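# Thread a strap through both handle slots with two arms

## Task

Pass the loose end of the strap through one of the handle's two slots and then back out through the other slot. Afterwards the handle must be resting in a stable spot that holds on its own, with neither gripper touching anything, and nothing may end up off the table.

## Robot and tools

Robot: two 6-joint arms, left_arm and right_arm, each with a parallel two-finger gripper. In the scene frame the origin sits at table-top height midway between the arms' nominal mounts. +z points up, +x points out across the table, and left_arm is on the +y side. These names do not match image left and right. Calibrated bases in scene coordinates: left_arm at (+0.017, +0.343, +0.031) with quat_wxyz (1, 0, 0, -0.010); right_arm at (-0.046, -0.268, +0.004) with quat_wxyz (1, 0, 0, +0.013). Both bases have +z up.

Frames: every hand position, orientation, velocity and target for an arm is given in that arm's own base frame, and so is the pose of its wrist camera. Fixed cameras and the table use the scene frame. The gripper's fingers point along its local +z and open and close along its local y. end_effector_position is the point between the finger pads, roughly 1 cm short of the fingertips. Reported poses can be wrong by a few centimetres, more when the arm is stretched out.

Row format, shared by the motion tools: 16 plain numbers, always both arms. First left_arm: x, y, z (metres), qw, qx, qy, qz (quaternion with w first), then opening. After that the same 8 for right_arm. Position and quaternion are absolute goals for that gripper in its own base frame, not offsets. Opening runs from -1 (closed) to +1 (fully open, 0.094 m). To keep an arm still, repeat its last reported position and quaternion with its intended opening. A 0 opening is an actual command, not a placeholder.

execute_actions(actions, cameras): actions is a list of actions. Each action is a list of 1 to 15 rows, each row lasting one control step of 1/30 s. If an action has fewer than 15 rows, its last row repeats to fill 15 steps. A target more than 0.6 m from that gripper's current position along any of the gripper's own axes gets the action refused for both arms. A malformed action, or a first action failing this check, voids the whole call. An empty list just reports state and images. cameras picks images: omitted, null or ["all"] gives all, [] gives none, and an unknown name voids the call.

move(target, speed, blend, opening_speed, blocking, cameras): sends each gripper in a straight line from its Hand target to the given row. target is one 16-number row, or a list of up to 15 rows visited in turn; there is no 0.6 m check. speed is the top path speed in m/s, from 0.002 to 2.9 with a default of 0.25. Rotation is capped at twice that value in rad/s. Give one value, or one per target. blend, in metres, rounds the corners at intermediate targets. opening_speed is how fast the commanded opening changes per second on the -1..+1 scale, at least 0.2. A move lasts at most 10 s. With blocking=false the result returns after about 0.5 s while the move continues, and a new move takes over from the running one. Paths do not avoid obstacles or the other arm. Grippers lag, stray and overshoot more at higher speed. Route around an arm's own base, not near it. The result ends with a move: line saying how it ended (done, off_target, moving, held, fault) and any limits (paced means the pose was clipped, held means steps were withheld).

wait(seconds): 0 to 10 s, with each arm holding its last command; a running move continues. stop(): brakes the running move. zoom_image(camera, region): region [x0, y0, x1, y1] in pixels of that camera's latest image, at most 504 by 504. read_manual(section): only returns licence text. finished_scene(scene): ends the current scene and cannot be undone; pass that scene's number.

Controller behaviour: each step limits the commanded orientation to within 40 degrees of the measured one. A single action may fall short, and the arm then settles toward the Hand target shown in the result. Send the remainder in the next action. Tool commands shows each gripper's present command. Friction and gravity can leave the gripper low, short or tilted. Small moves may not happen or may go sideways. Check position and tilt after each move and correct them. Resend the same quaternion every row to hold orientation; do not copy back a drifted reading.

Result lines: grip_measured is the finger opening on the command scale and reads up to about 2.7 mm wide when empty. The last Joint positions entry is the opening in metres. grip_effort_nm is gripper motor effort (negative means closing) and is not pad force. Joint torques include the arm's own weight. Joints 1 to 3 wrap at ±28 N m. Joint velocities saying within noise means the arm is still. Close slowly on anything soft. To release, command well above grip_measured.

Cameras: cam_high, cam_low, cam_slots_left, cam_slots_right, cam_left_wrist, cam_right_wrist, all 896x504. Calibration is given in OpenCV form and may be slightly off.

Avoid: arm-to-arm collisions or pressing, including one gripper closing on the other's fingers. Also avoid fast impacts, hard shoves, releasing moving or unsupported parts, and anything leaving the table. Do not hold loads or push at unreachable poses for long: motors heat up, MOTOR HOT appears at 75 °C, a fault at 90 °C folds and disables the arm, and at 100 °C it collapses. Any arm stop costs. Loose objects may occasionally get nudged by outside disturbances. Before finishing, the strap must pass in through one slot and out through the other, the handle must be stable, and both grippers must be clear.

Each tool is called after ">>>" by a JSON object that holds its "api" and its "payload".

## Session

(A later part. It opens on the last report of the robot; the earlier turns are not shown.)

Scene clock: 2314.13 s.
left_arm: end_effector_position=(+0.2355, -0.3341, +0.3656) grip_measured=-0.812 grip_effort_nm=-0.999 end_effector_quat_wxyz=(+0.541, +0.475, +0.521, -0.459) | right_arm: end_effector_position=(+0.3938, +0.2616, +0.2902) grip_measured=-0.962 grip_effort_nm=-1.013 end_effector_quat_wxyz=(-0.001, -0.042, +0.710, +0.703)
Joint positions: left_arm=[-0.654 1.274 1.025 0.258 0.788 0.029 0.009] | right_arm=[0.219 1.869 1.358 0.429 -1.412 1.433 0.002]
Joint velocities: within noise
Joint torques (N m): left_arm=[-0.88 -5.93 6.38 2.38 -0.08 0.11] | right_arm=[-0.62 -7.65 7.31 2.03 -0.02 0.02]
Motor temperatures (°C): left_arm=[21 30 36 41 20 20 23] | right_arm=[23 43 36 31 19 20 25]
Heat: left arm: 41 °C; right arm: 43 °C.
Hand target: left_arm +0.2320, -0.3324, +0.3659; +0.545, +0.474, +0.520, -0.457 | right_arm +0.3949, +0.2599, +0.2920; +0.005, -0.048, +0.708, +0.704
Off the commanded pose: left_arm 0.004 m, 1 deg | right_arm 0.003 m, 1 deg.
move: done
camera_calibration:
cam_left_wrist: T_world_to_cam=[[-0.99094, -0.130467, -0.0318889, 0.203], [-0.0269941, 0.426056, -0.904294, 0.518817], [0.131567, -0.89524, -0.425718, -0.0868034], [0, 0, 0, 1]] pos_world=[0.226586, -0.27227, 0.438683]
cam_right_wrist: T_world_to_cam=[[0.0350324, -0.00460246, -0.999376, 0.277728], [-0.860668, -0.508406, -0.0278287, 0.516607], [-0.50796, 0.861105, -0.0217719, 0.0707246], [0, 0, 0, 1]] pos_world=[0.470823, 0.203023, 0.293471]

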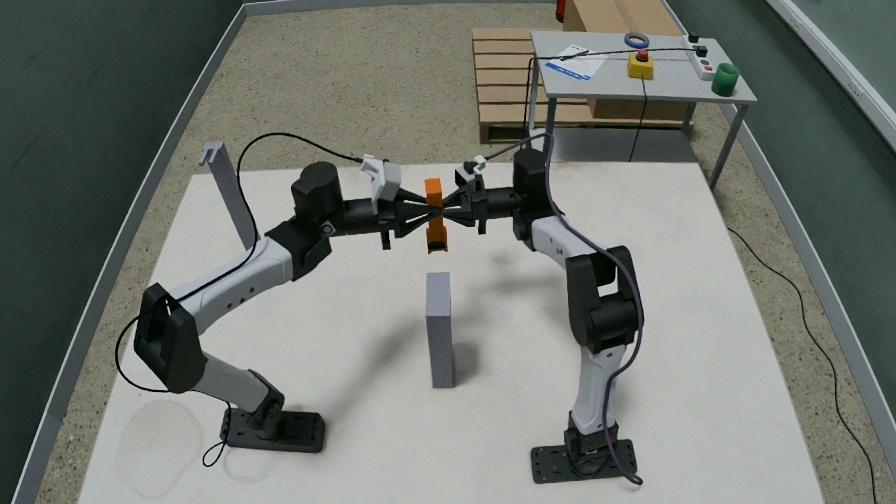

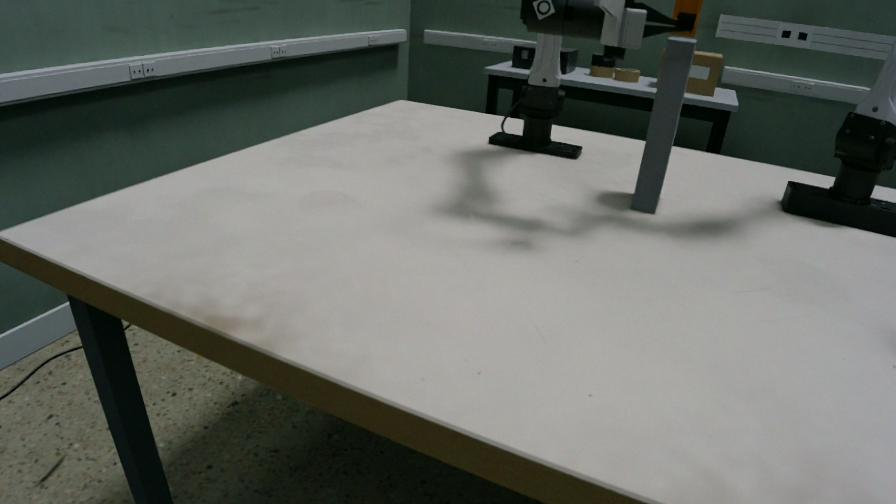

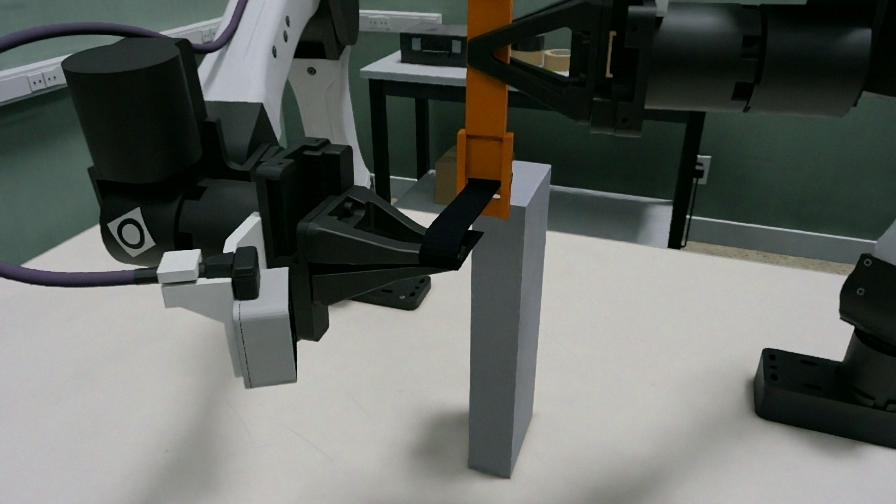

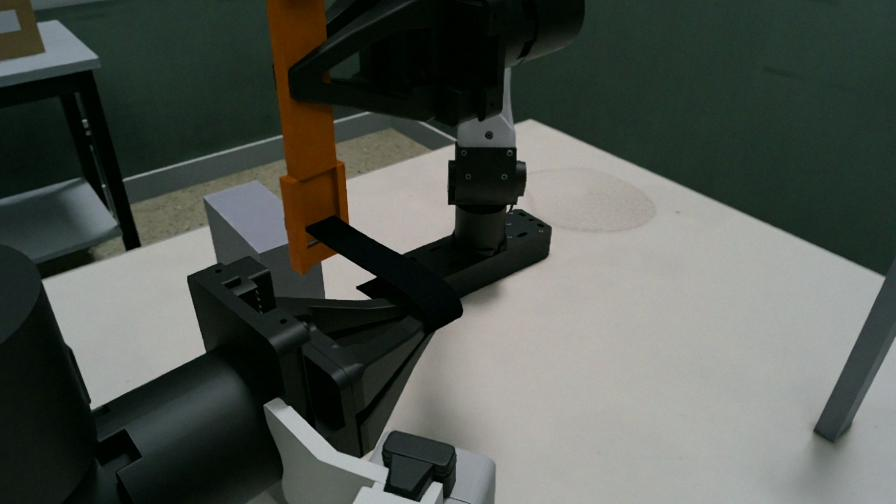

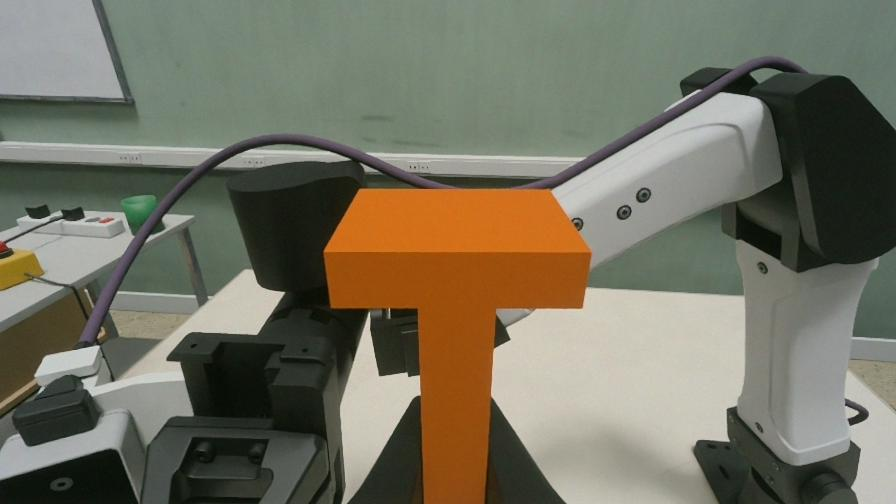

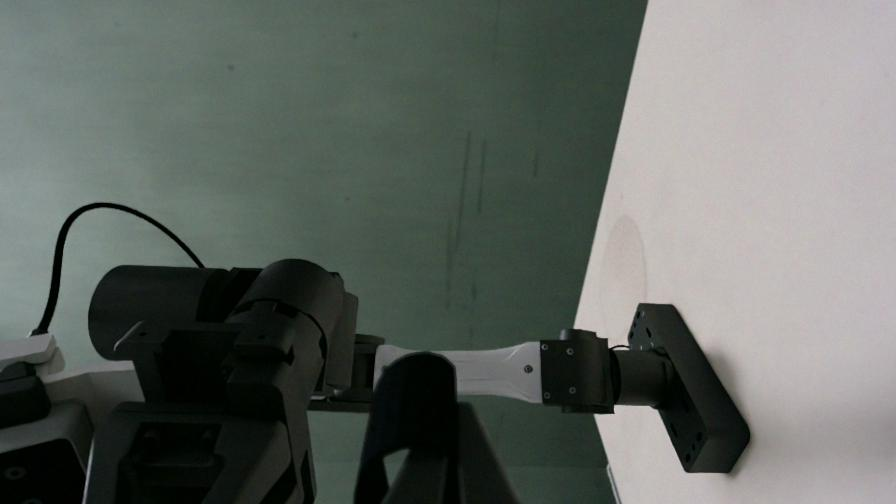

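>>> {"api": "move", "payload": {"target": [0.232,-0.3324,0.3658,0.5447,0.4739,0.5202,-0.4567,-0.9,0.370,0.2585,0.300,0.0048,-0.0480,0.7071,0.7056,-1], "speed": 0.05, "cameras": ["cam_slots_right","cam_slots_left"]}}

>>> {"api": "zoom_image", "payload": {"camera": "cam_slots_right", "region": [280, 205, 400, 295]}}

>>> {"api": "zoom_image", "payload": {"camera": "cam_slots_left", "region": [430, 160, 540, 260]}}

Scene clock: 2319.23 s.
left_arm: end_effector_position=(+0.2355, -0.3341, +0.3656) grip_measured=-0.812 grip_effort_nm=-0.994 end_effector_quat_wxyz=(+0.541, +0.475, +0.521, -0.459) | right_arm: end_effector_position=(+0.3780, +0.2584, +0.2852) grip_measured=-0.962 grip_effort_nm=-1.018 end_effector_quat_wxyz=(-0.012, -0.032, +0.712, +0.701)
Joint positions: left_arm=[-0.654 1.274 1.025 0.258 0.788 0.029 0.009] | right_arm=[0.22 1.814 1.275 0.436 -1.412 1.441 0.002]
Joint velocities: within noise
Joint torques (N m): left_arm=[-0.87 -5.71 6.39 2.35 -0.09 0.07] | right_arm=[0.25 -10.58 6.16 2.01 0.07 0.03]
Motor temperatures (°C): left_arm=[21 30 36 41 20 20 23] | right_arm=[23 43 36 31 19 20 25]
Heat: left arm: 41 °C; right arm: 43 °C.
Hand target: left_arm +0.2320, -0.3324, +0.3659; +0.545, +0.474, +0.520, -0.457 | right_arm +0.3700, +0.2586, +0.2997; +0.004, -0.048, +0.708, +0.704
Off the commanded pose: left_arm 0.004 m, 1 deg | right_arm 0.017 m, 3 deg.
move: off_target (right_arm)
Images, in order (width x height): cam_slots_left 896x504, cam_slots_right 896x504.

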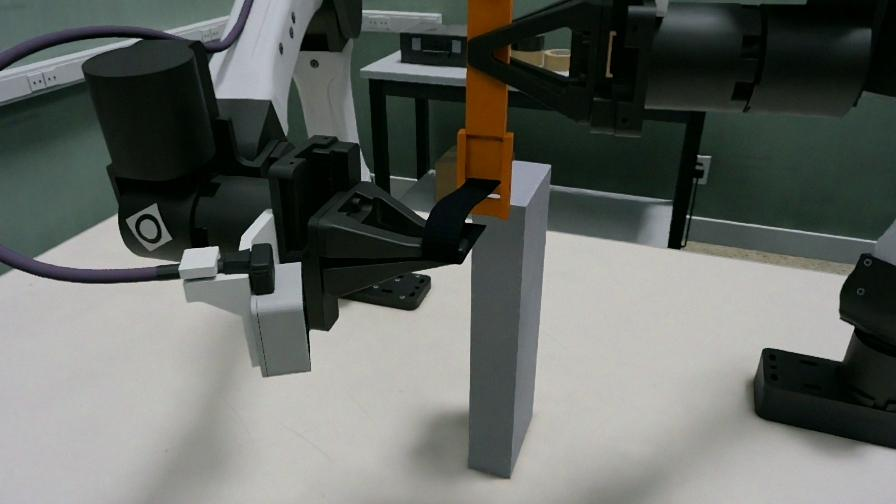

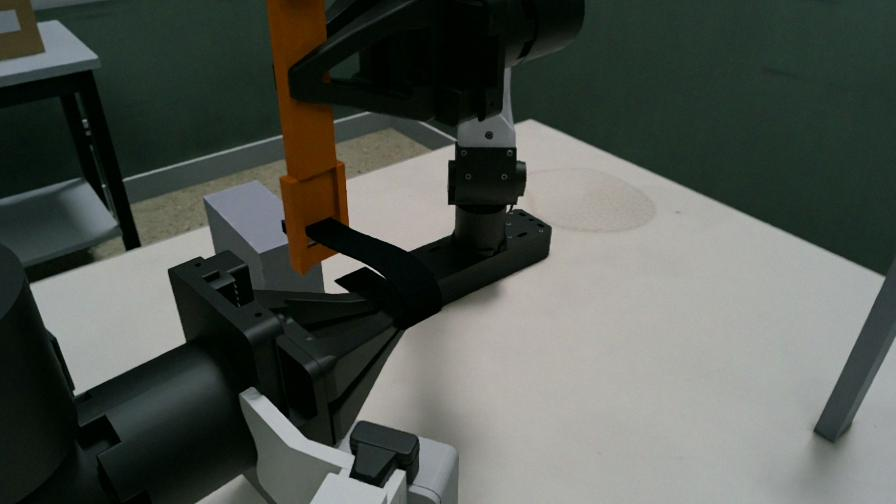

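Scaled by 4.200 from the camera's 896x504 image, which has a finer 1280x720 frame.

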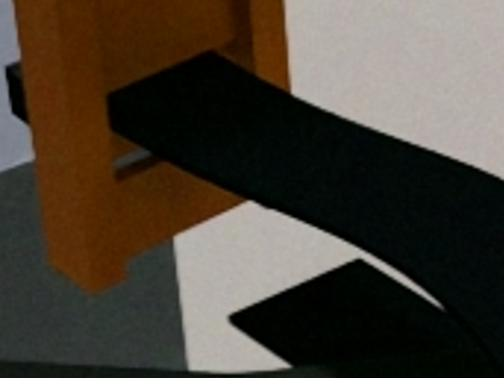

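Scaled by 4.582 from the camera's 896x504 image, which has a finer 1280x720 frame.

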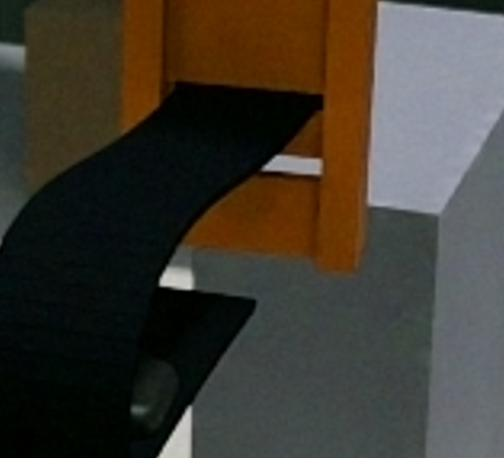

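>>> {"api": "move", "payload": {"target": [0.232,-0.3324,0.3658,0.5447,0.4739,0.5202,-0.4567,-0.9,0.351,0.2625,0.305,-0.0322,-0.0111,0.7064,0.7071,-1], "speed": 0.05, "cameras": ["cam_slots_right","cam_slots_left"]}}

>>> {"api": "zoom_image", "payload": {"camera": "cam_slots_right", "region": [280, 205, 400, 295]}}

>>> {"api": "zoom_image", "payload": {"camera": "cam_slots_left", "region": [430, 160, 540, 260]}}

Scene clock: 2345.27 s.
left_arm: end_effector_position=(+0.2355, -0.3341, +0.3656) grip_measured=-0.812 grip_effort_nm=-0.994 end_effector_quat_wxyz=(+0.541, +0.475, +0.521, -0.459) | right_arm: end_effector_position=(+0.3576, +0.2623, +0.2893) grip_measured=-0.962 grip_effort_nm=-1.013 end_effector_quat_wxyz=(-0.053, +0.003, +0.712, +0.700)
Joint positions: left_arm=[-0.654 1.274 1.025 0.258 0.788 0.029 0.009] | right_arm=[0.241 1.748 1.202 0.469 -1.401 1.575 0.002]
Joint velocities: within noise
Joint torques (N m): left_arm=[-0.95 -5.75 6.35 2.34 -0.06 0.02] | right_arm=[0.29 -10.17 6.38 2.03 0.18 0.05]
Motor temperatures (°C): left_arm=[21 30 36 41 20 20 23] | right_arm=[23 48 35 32 19 20 25]
Heat: left arm: 41 °C; right arm: 48 °C.
Hand target: left_arm +0.2320, -0.3324, +0.3659; +0.545, +0.474, +0.520, -0.457 | right_arm +0.3508, +0.2624, +0.3049; -0.032, -0.012, +0.708, +0.705
Off the commanded pose: left_arm 0.004 m, 1 deg | right_arm 0.017 m, 3 deg.
move: off_target (right_arm)
Images, in order (width x height): cam_slots_left 896x504, cam_slots_right 896x504.

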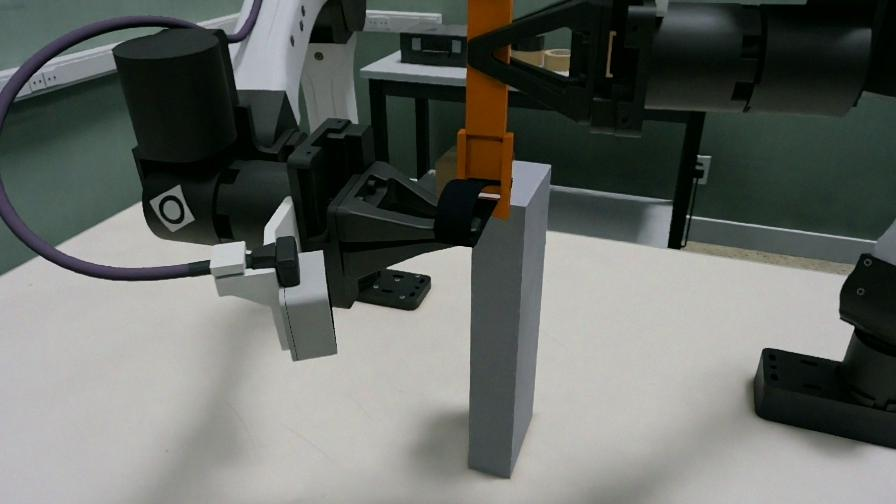

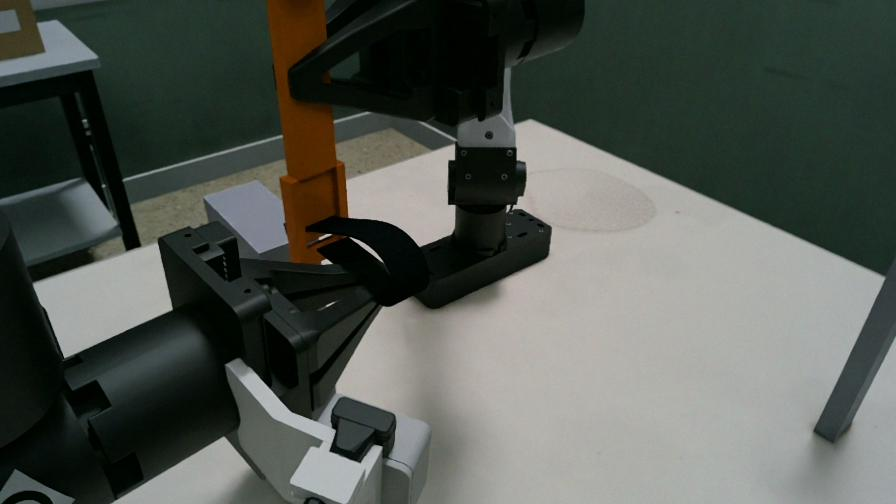

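Scaled by 4.200 from the camera's 896x504 image, which has a finer 1280x720 frame.

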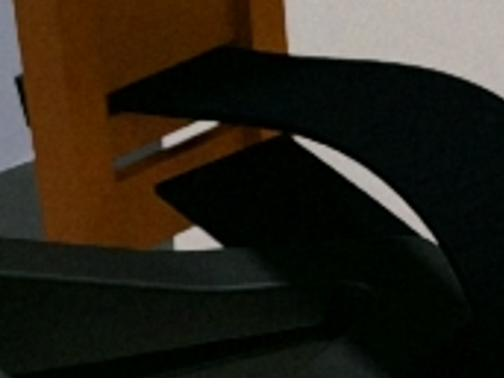

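Scaled by 4.582 from the camera's 896x504 image, which has a finer 1280x720 frame.

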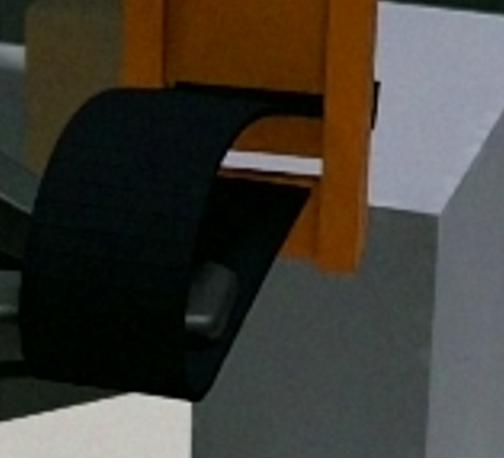

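>>> {"api": "move", "payload": {"target": [0.232,-0.3324,0.3658,0.5447,0.4739,0.5202,-0.4567,-0.9,0.345,0.2619,0.305,-0.0322,-0.0111,0.7064,0.7071,-1], "speed": 0.03, "cameras": ["cam_slots_right","cam_slots_left"]}}

>>> {"api": "zoom_image", "payload": {"camera": "cam_slots_right", "region": [280, 205, 400, 295]}}

>>> {"api": "zoom_image", "payload": {"camera": "cam_slots_left", "region": [430, 160, 540, 260]}}

Scene clock: 2358.67 s.
left_arm: end_effector_position=(+0.2355, -0.3341, +0.3656) grip_measured=-0.812 grip_effort_nm=-0.989 end_effector_quat_wxyz=(+0.541, +0.475, +0.521, -0.459) | right_arm: end_effector_position=(+0.3518, +0.2619, +0.2895) grip_measured=-0.962 grip_effort_nm=-1.013 end_effector_quat_wxyz=(-0.053, +0.004, +0.711, +0.701)
Joint positions: left_arm=[-0.654 1.274 1.025 0.258 0.788 0.029 0.009] | right_arm=[0.244 1.727 1.175 0.481 -1.397 1.582 0.002]
Joint velocities: within noise
Joint torques (N m): left_arm=[-0.92 -5.93 6.38 2.36 -0.13 0.04] | right_arm=[0.32 -9.99 6.31 2.03 0.18 0.03]
Motor temperatures (°C): left_arm=[21 30 36 41 20 20 23] | right_arm=[23 47 35 32 19 20 25]
Heat: left arm: 41 °C; right arm: 47 °C.
Hand target: left_arm +0.2320, -0.3324, +0.3659; +0.545, +0.474, +0.520, -0.457 | right_arm +0.3448, +0.2619, +0.3049; -0.032, -0.011, +0.708, +0.706
Off the commanded pose: left_arm 0.004 m, 1 deg | right_arm 0.017 m, 3 deg.
move: off_target (right_arm)
Images, in order (width x height): cam_slots_left 896x504, cam_slots_right 896x504.

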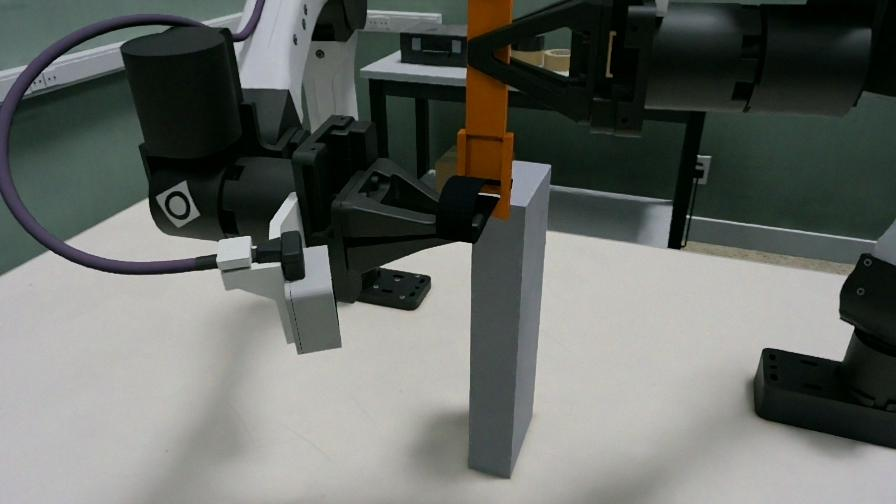

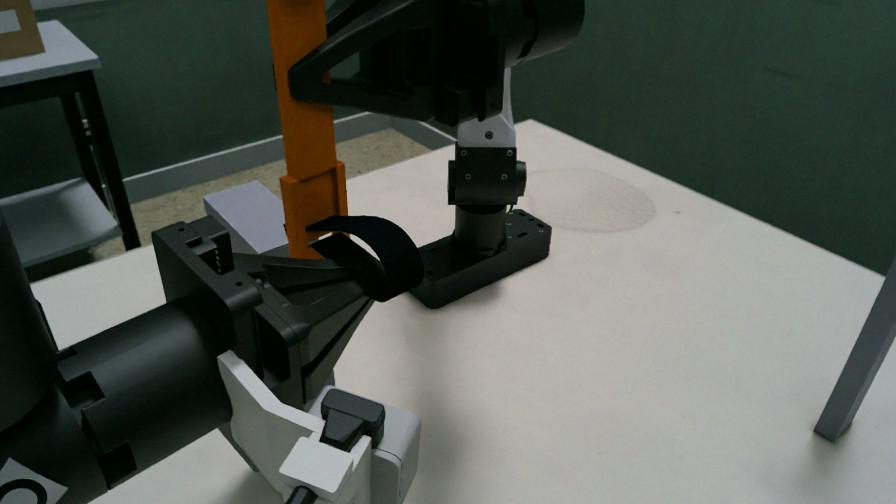

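Scaled by 4.200 from the camera's 896x504 image, which has a finer 1280x720 frame.

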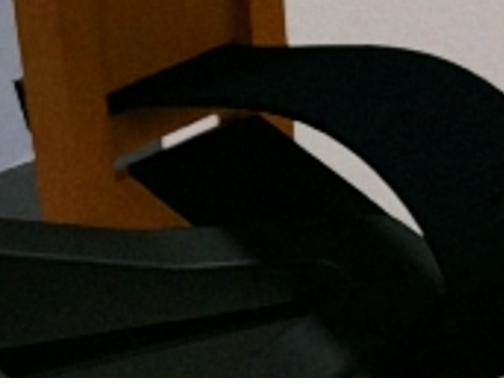

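Scaled by 4.582 from the camera's 896x504 image, which has a finer 1280x720 frame.

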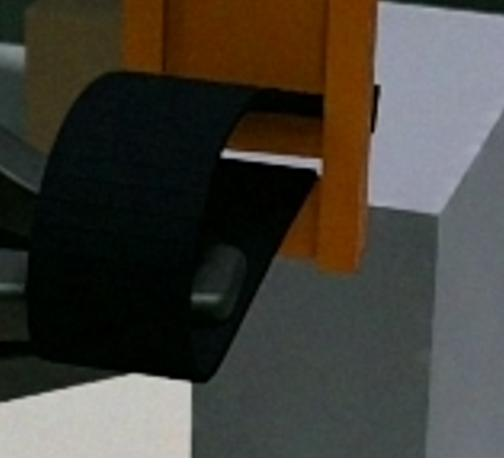

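>>> {"api": "move", "payload": {"target": [0.232,-0.3324,0.3658,0.5447,0.4739,0.5202,-0.4567,-0.9,0.340,0.2616,0.305,-0.0322,-0.0111,0.7064,0.7071,-1], "speed": 0.03, "cameras": ["cam_slots_right","cam_slots_left"]}}

>>> {"api": "zoom_image", "payload": {"camera": "cam_slots_right", "region": [280, 205, 400, 295]}}

>>> {"api": "zoom_image", "payload": {"camera": "cam_slots_left", "region": [430, 160, 540, 260]}}

Scene clock: 2366.33 s.
left_arm: end_effector_position=(+0.2355, -0.3341, +0.3656) grip_measured=-0.812 grip_effort_nm=-0.984 end_effector_quat_wxyz=(+0.541, +0.475, +0.521, -0.459) | right_arm: end_effector_position=(+0.3479, +0.2612, +0.2894) grip_measured=-0.962 grip_effort_nm=-1.013 end_effector_quat_wxyz=(-0.052, +0.006, +0.711, +0.701)
Joint positions: left_arm=[-0.654 1.274 1.025 0.258 0.788 0.029 0.009] | right_arm=[0.245 1.71 1.154 0.486 -1.391 1.584 0.002]
Joint velocities: within noise
Joint torques (N m): left_arm=[-1.01 -5.78 6.54 2.29 -0.11 0.07] | right_arm=[0.47 -9.92 6.39 2.04 0.12 0.06]
Motor temperatures (°C): left_arm=[21 30 36 41 20 20 23] | right_arm=[23 46 35 32 19 20 25]
Heat: left arm: 41 °C; right arm: 46 °C.
Hand target: left_arm +0.2320, -0.3324, +0.3659; +0.545, +0.474, +0.520, -0.457 | right_arm +0.3399, +0.2615, +0.3048; -0.032, -0.011, +0.707, +0.706
Off the commanded pose: left_arm 0.004 m, 1 deg | right_arm 0.018 m, 3 deg.
move: off_target (right_arm)
Images, in order (width x height): cam_slots_left 896x504, cam_slots_right 896x504.

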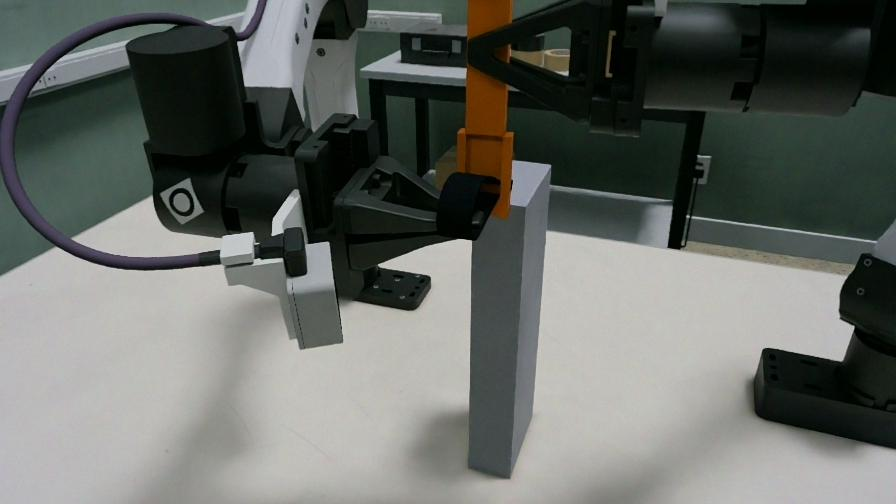

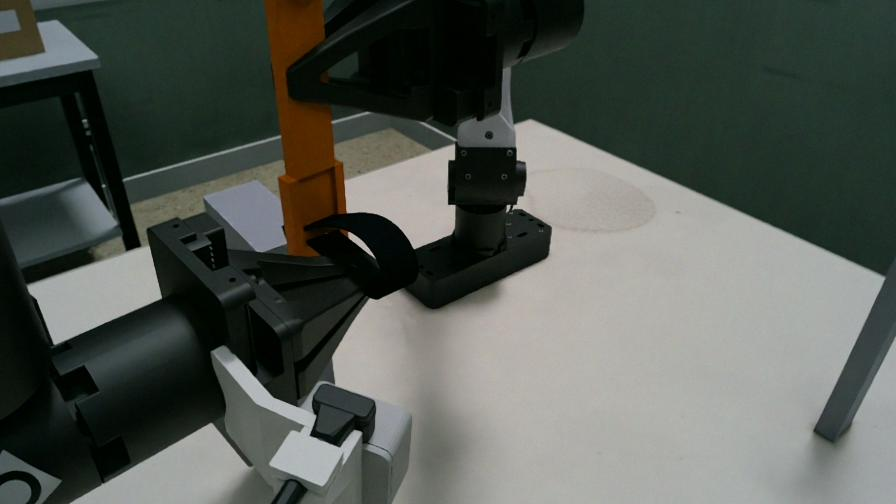

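Scaled by 4.200 from the camera's 896x504 image, which has a finer 1280x720 frame.

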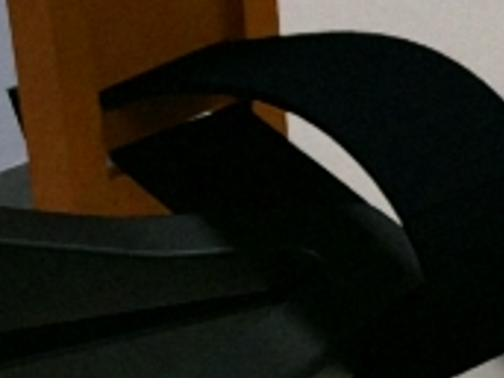

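Scaled by 4.582 from the camera's 896x504 image, which has a finer 1280x720 frame.

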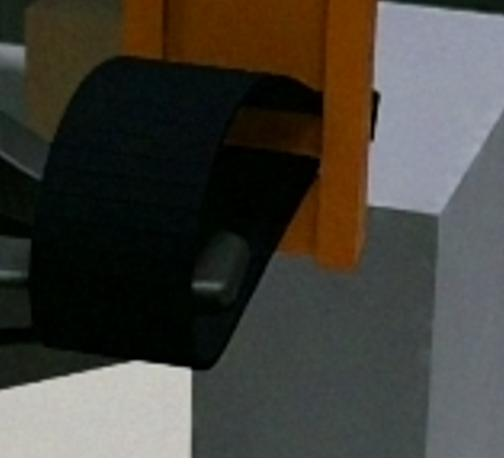

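>>> {"api": "move", "payload": {"target": [[0.2285,-0.3324,0.3655,0.5447,0.4739,0.5202,-0.4567,-0.9,0.340,0.2616,0.305,-0.0322,-0.0111,0.7064,0.7071,-1],[0.2285,-0.3324,0.3655,0.5447,0.4739,0.5202,-0.4567,-0.9,0.3396,0.2616,0.3056,-0.0320,-0.0118,0.6910,0.7225,-1]], "speed": 0.03, "cameras": ["cam_slots_right","cam_slots_left"]}}

>>> {"api": "zoom_image", "payload": {"camera": "cam_slots_right", "region": [280, 205, 400, 295]}}

>>> {"api": "zoom_image", "payload": {"camera": "cam_slots_left", "region": [430, 160, 540, 260]}}

Scene clock: 2382.47 s.
left_arm: end_effector_position=(+0.2312, -0.3342, +0.3659) grip_measured=-0.812 grip_effort_nm=-1.004 end_effector_quat_wxyz=(+0.541, +0.476, +0.519, -0.460) | right_arm: end_effector_position=(+0.3427, +0.2597, +0.3016) grip_measured=-0.962 grip_effort_nm=-1.013 end_effector_quat_wxyz=(-0.041, -0.004, +0.695, +0.717)
Joint positions: left_arm=[-0.662 1.262 1.017 0.257 0.784 0.029 0.009] | right_arm=[0.245 1.71 1.096 0.792 -1.385 1.798 0.002]
Joint velocities: within noise
Joint torques (N m): left_arm=[-0.95 -5.5 6.46 2.34 -0.14 0.06] | right_arm=[0.47 -7.13 6.08 2 0.31 0.06]
Motor temperatures (°C): left_arm=[21 30 36 41 20 20 23] | right_arm=[23 44 34 32 19 20 25]
Heat: left arm: 41 °C; right arm: 44 °C.
Hand target: left_arm +0.2286, -0.3324, +0.3656; +0.545, +0.474, +0.520, -0.457 | right_arm +0.3395, +0.2615, +0.3057; -0.032, -0.012, +0.692, +0.721
Off the commanded pose: left_arm 0.003 m, 1 deg | right_arm 0.005 m, 2 deg.
move: done
Images, in order (width x height): cam_slots_left 896x504, cam_slots_right 896x504.

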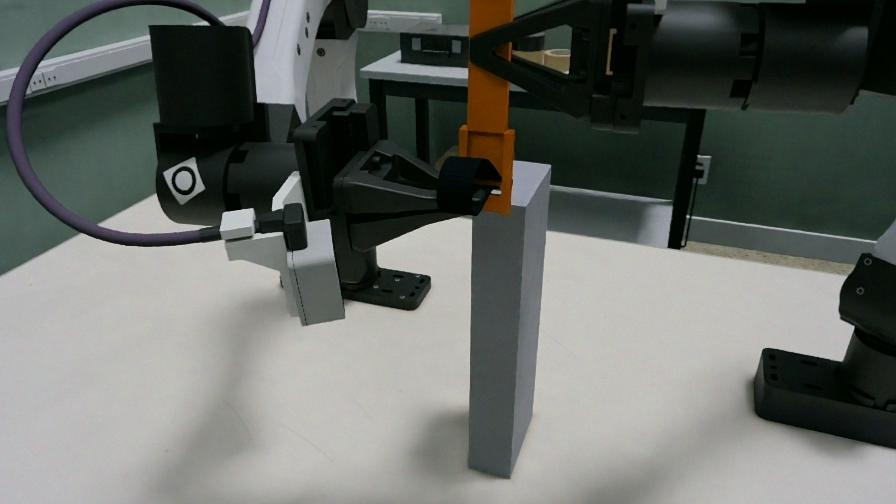

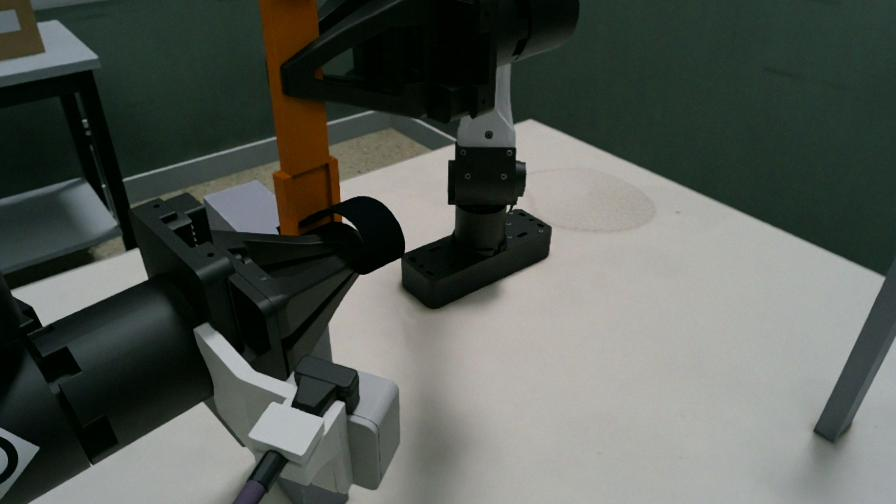

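Scaled by 4.200 from the camera's 896x504 image, which has a finer 1280x720 frame.

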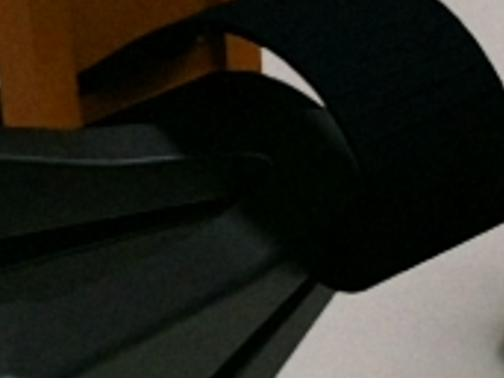

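Scaled by 4.582 from the camera's 896x504 image, which has a finer 1280x720 frame.

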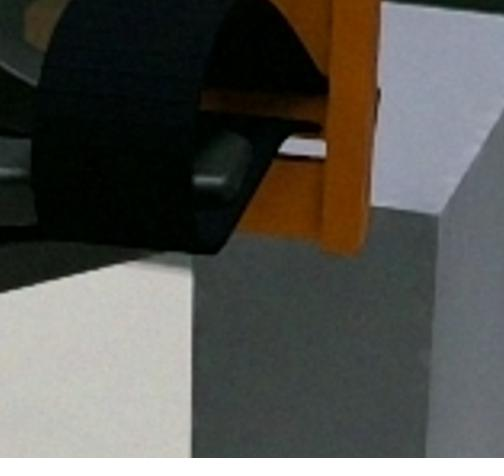

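>>> {"api": "zoom_image", "payload": {"camera": "cam_slots_right", "region": [290, 200, 360, 245]}}

>>> {"api": "zoom_image", "payload": {"camera": "cam_slots_left", "region": [470, 160, 520, 210]}}

>>> {"api": "execute_actions", "payload": {"actions": [], "cameras": ["cam_right_wrist", "cam_high"]}}

Scaled by 7.200 from the camera's 896x504 image, which has a finer 1280x720 frame.

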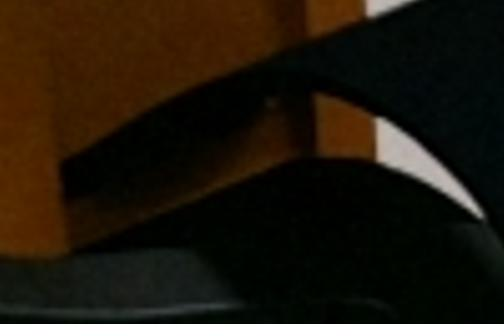

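Scaled by 10.080 from the camera's 896x504 image, which has a finer 1280x720 frame.

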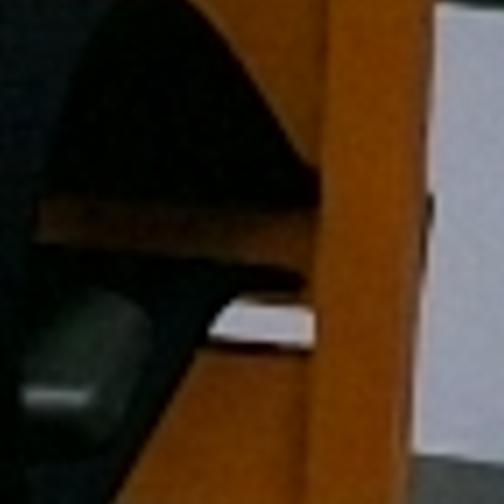

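Scene clock: 2389.57 s.
left_arm: end_effector_position=(+0.2312, -0.3342, +0.3659) grip_measured=-0.812 grip_effort_nm=-1.004 end_effector_quat_wxyz=(+0.541, +0.476, +0.519, -0.460) | right_arm: end_effector_position=(+0.3428, +0.2597, +0.3016) grip_measured=-0.962 grip_effort_nm=-1.013 end_effector_quat_wxyz=(-0.041, -0.003, +0.695, +0.718)
Joint positions: left_arm=[-0.662 1.262 1.017 0.257 0.784 0.029 0.009] | right_arm=[0.245 1.71 1.096 0.794 -1.385 1.799 0.002]
Joint velocities: within noise
Joint torques (N m): left_arm=[-1.1 -5.75 6.41 2.38 -0.11 0.03] | right_arm=[0.54 -7.24 6.19 1.99 0.29 0.03]
Motor temperatures (°C): left_arm=[21 30 35 41 20 20 23] | right_arm=[23 43 34 32 19 20 25]
Heat: left arm: 41 °C; right arm: 43 °C.
Hand target: left_arm +0.2286, -0.3324, +0.3656; +0.545, +0.474, +0.520, -0.457 | right_arm +0.3395, +0.2615, +0.3056; -0.032, -0.012, +0.692, +0.721
Tool commands: left_gripper/opening=-0.9 right_gripper/opening=-1.0
Off the commanded pose: left_arm 0.003 m, 1 deg | right_arm 0.005 m, 2 deg.
camera_calibration:
cam_right_wrist: T_world_to_cam=[[-0.0764855, 0.0343366, -0.996479, 0.318135], [-0.858699, -0.510195, 0.0483298, 0.448726], [-0.50674, 0.859373, 0.0685074, 0.0195002], [0, 0, 0, 1]] pos_world=[0.419535, 0.201256, 0.293992]
Images, in order (width x height): cam_high 896x504, cam_right_wrist 896x504.

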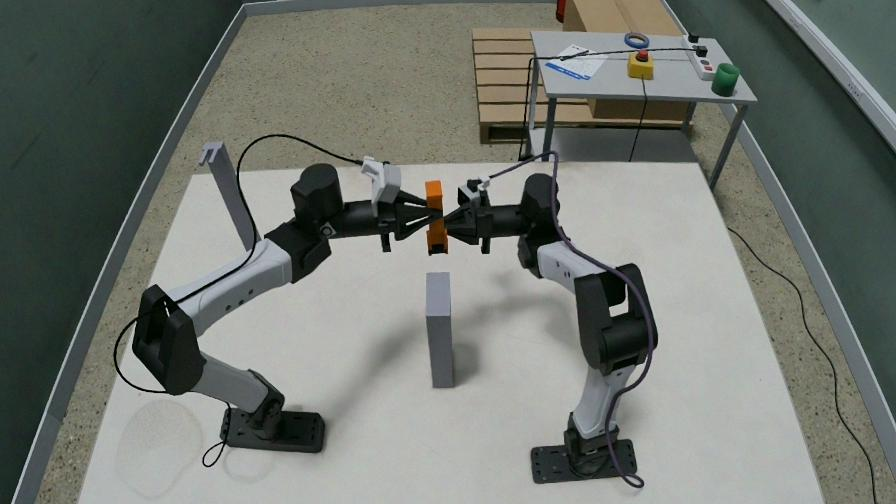

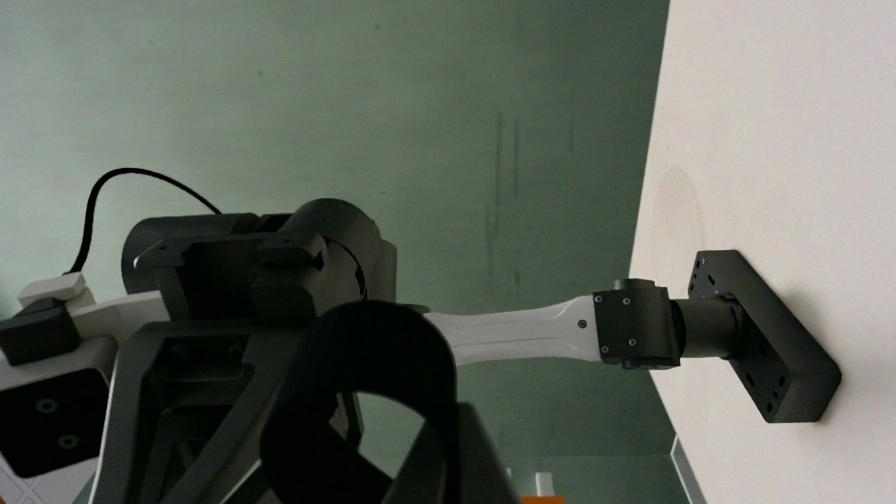

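>>> {"api": "move", "payload": {"target": [0.2285,-0.3324,0.3655,0.5447,0.4739,0.5202,-0.4567,-0.9,0.3452,0.2616,0.2926,-0.0320,-0.0118,0.6910,0.7225,-1], "speed": 0.03, "cameras": ["cam_slots_right","cam_slots_left"]}}

>>> {"api": "zoom_image", "payload": {"camera": "cam_slots_right", "region": [270, 195, 390, 285]}}

>>> {"api": "zoom_image", "payload": {"camera": "cam_slots_left", "region": [430, 160, 540, 260]}}

Scene clock: 2400.20 s.
left_arm: end_effector_position=(+0.2312, -0.3342, +0.3659) grip_measured=-0.812 grip_effort_nm=-0.999 end_effector_quat_wxyz=(+0.541, +0.476, +0.519, -0.460) | right_arm: end_effector_position=(+0.3447, +0.2602, +0.2955) grip_measured=-0.962 grip_effort_nm=-1.013 end_effector_quat_wxyz=(-0.036, -0.009, +0.694, +0.719)
Joint positions: left_arm=[-0.662 1.262 1.017 0.257 0.784 0.029 0.009] | right_arm=[0.245 1.729 1.086 0.837 -1.385 1.799 0.002]
Joint velocities: within noise
Joint torques (N m): left_arm=[-0.99 -5.81 6.34 2.29 -0.16 0.07] | right_arm=[0.14 -5.74 6.02 2.04 0.27 0.06]
Motor temperatures (°C): left_arm=[21 30 35 41 20 20 23] | right_arm=[23 42 34 33 19 20 26]
Heat: left arm: 41 °C; right arm: 42 °C.
Hand target: left_arm +0.2285, -0.3324, +0.3656; +0.545, +0.474, +0.520, -0.457 | right_arm +0.3452, +0.2615, +0.2927; -0.032, -0.012, +0.692, +0.721
Off the commanded pose: left_arm 0.003 m, 1 deg | right_arm 0.003 m, 1 deg.
move: done
Images, in order (width x height): cam_slots_left 896x504, cam_slots_right 896x504.

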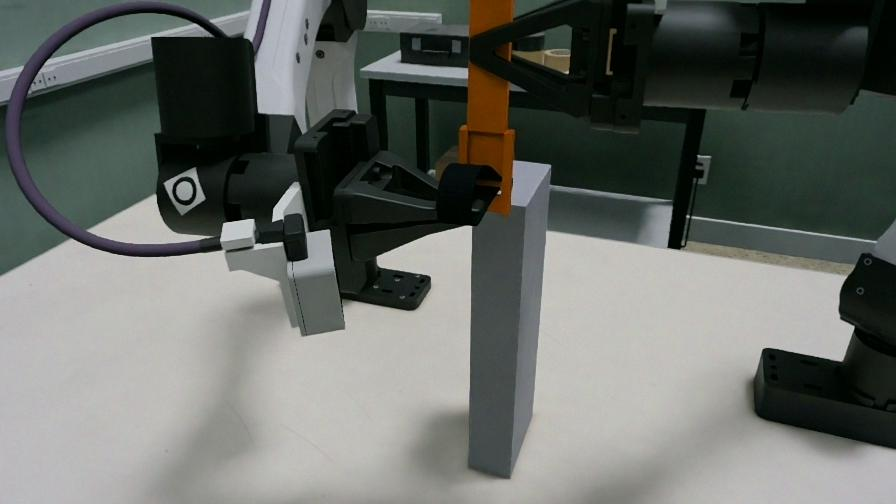

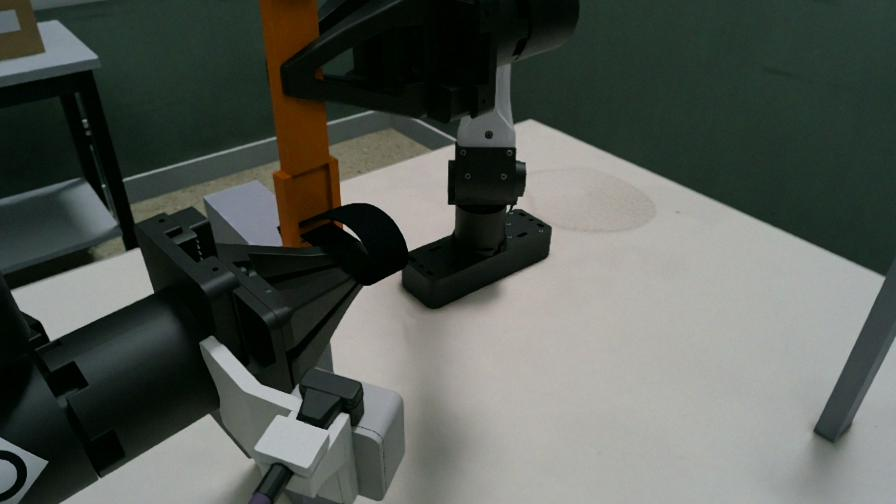

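Scaled by 4.200 from the camera's 896x504 image, which has a finer 1280x720 frame.

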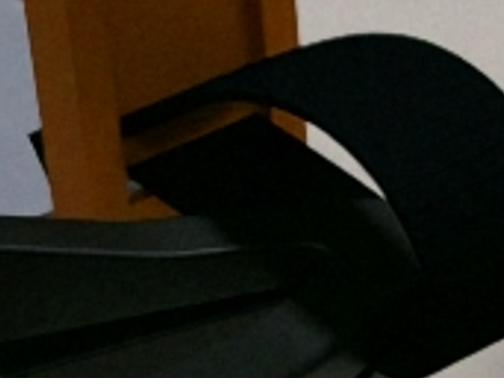

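Scaled by 4.582 from the camera's 896x504 image, which has a finer 1280x720 frame.

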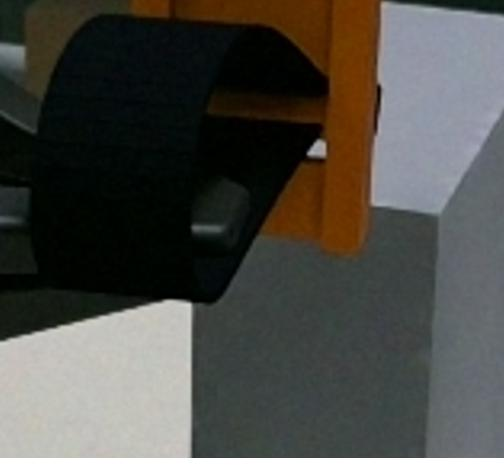

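>>> {"api": "move", "payload": {"target": [0.2285,-0.3324,0.3655,0.5447,0.4739,0.5202,-0.4567,-0.9,0.3467,0.2626,0.2892,-0.0320,-0.0118,0.6910,0.7225,-1], "speed": 0.03, "cameras": ["cam_slots_right","cam_slots_left"]}}

>>> {"api": "zoom_image", "payload": {"camera": "cam_slots_right", "region": [270, 195, 390, 285]}}

>>> {"api": "zoom_image", "payload": {"camera": "cam_slots_left", "region": [430, 160, 540, 260]}}

Scene clock: 2408.90 s.
left_arm: end_effector_position=(+0.2313, -0.3341, +0.3659) grip_measured=-0.812 grip_effort_nm=-0.999 end_effector_quat_wxyz=(+0.541, +0.476, +0.519, -0.460) | right_arm: end_effector_position=(+0.3465, +0.2607, +0.2923) grip_measured=-0.962 grip_effort_nm=-1.013 end_effector_quat_wxyz=(-0.036, -0.008, +0.694, +0.719)
Joint positions: left_arm=[-0.662 1.262 1.017 0.257 0.784 0.029 0.009] | right_arm=[0.245 1.741 1.086 0.848 -1.385 1.799 0.002]
Joint velocities: within noise
Joint torques (N m): left_arm=[-0.9 -5.81 6.31 2.33 -0.14 0.05] | right_arm=[0.34 -5.85 6.01 2.04 0.28 0.04]
Motor temperatures (°C): left_arm=[21 30 35 41 20 20 23] | right_arm=[23 41 34 33 19 20 26]
Heat: left arm: 41 °C; right arm: 41 °C.
Hand target: left_arm +0.2285, -0.3324, +0.3656; +0.545, +0.474, +0.520, -0.457 | right_arm +0.3467, +0.2625, +0.2893; -0.032, -0.012, +0.692, +0.721
Off the commanded pose: left_arm 0.003 m, 1 deg | right_arm 0.004 m, 1 deg.
move: done
Images, in order (width x height): cam_slots_left 896x504, cam_slots_right 896x504.

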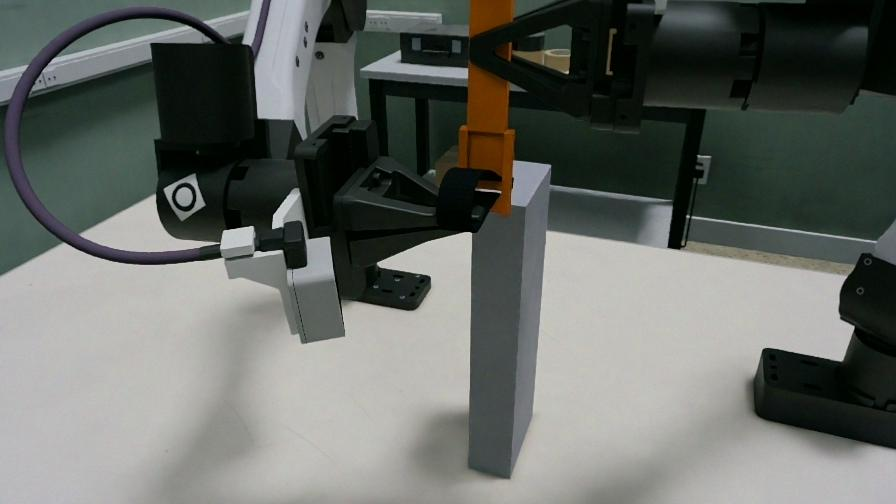

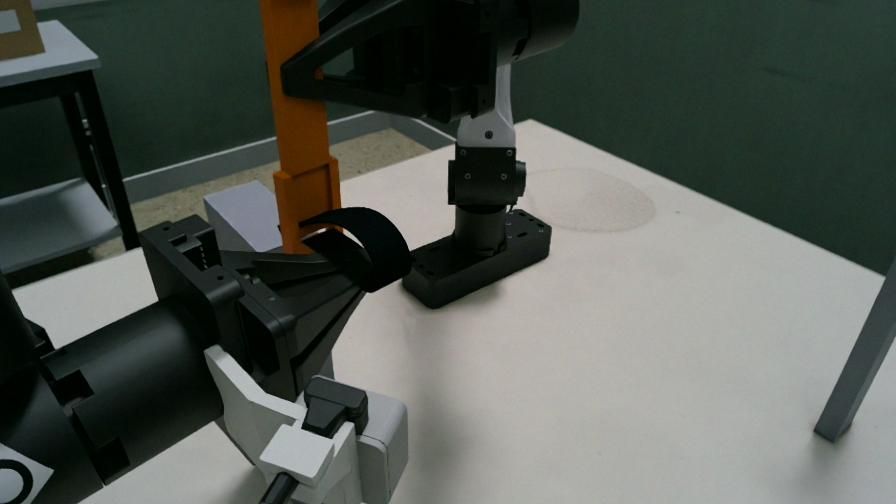

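Scaled by 4.200 from the camera's 896x504 image, which has a finer 1280x720 frame.

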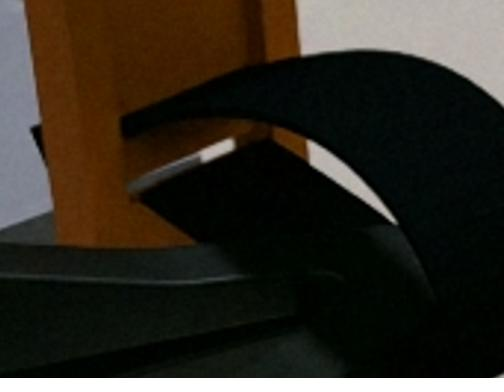

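Scaled by 4.582 from the camera's 896x504 image, which has a finer 1280x720 frame.

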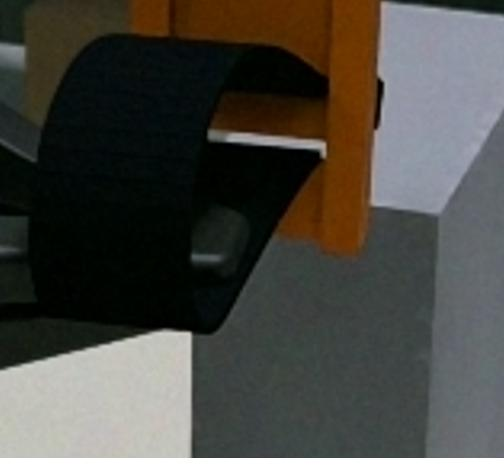

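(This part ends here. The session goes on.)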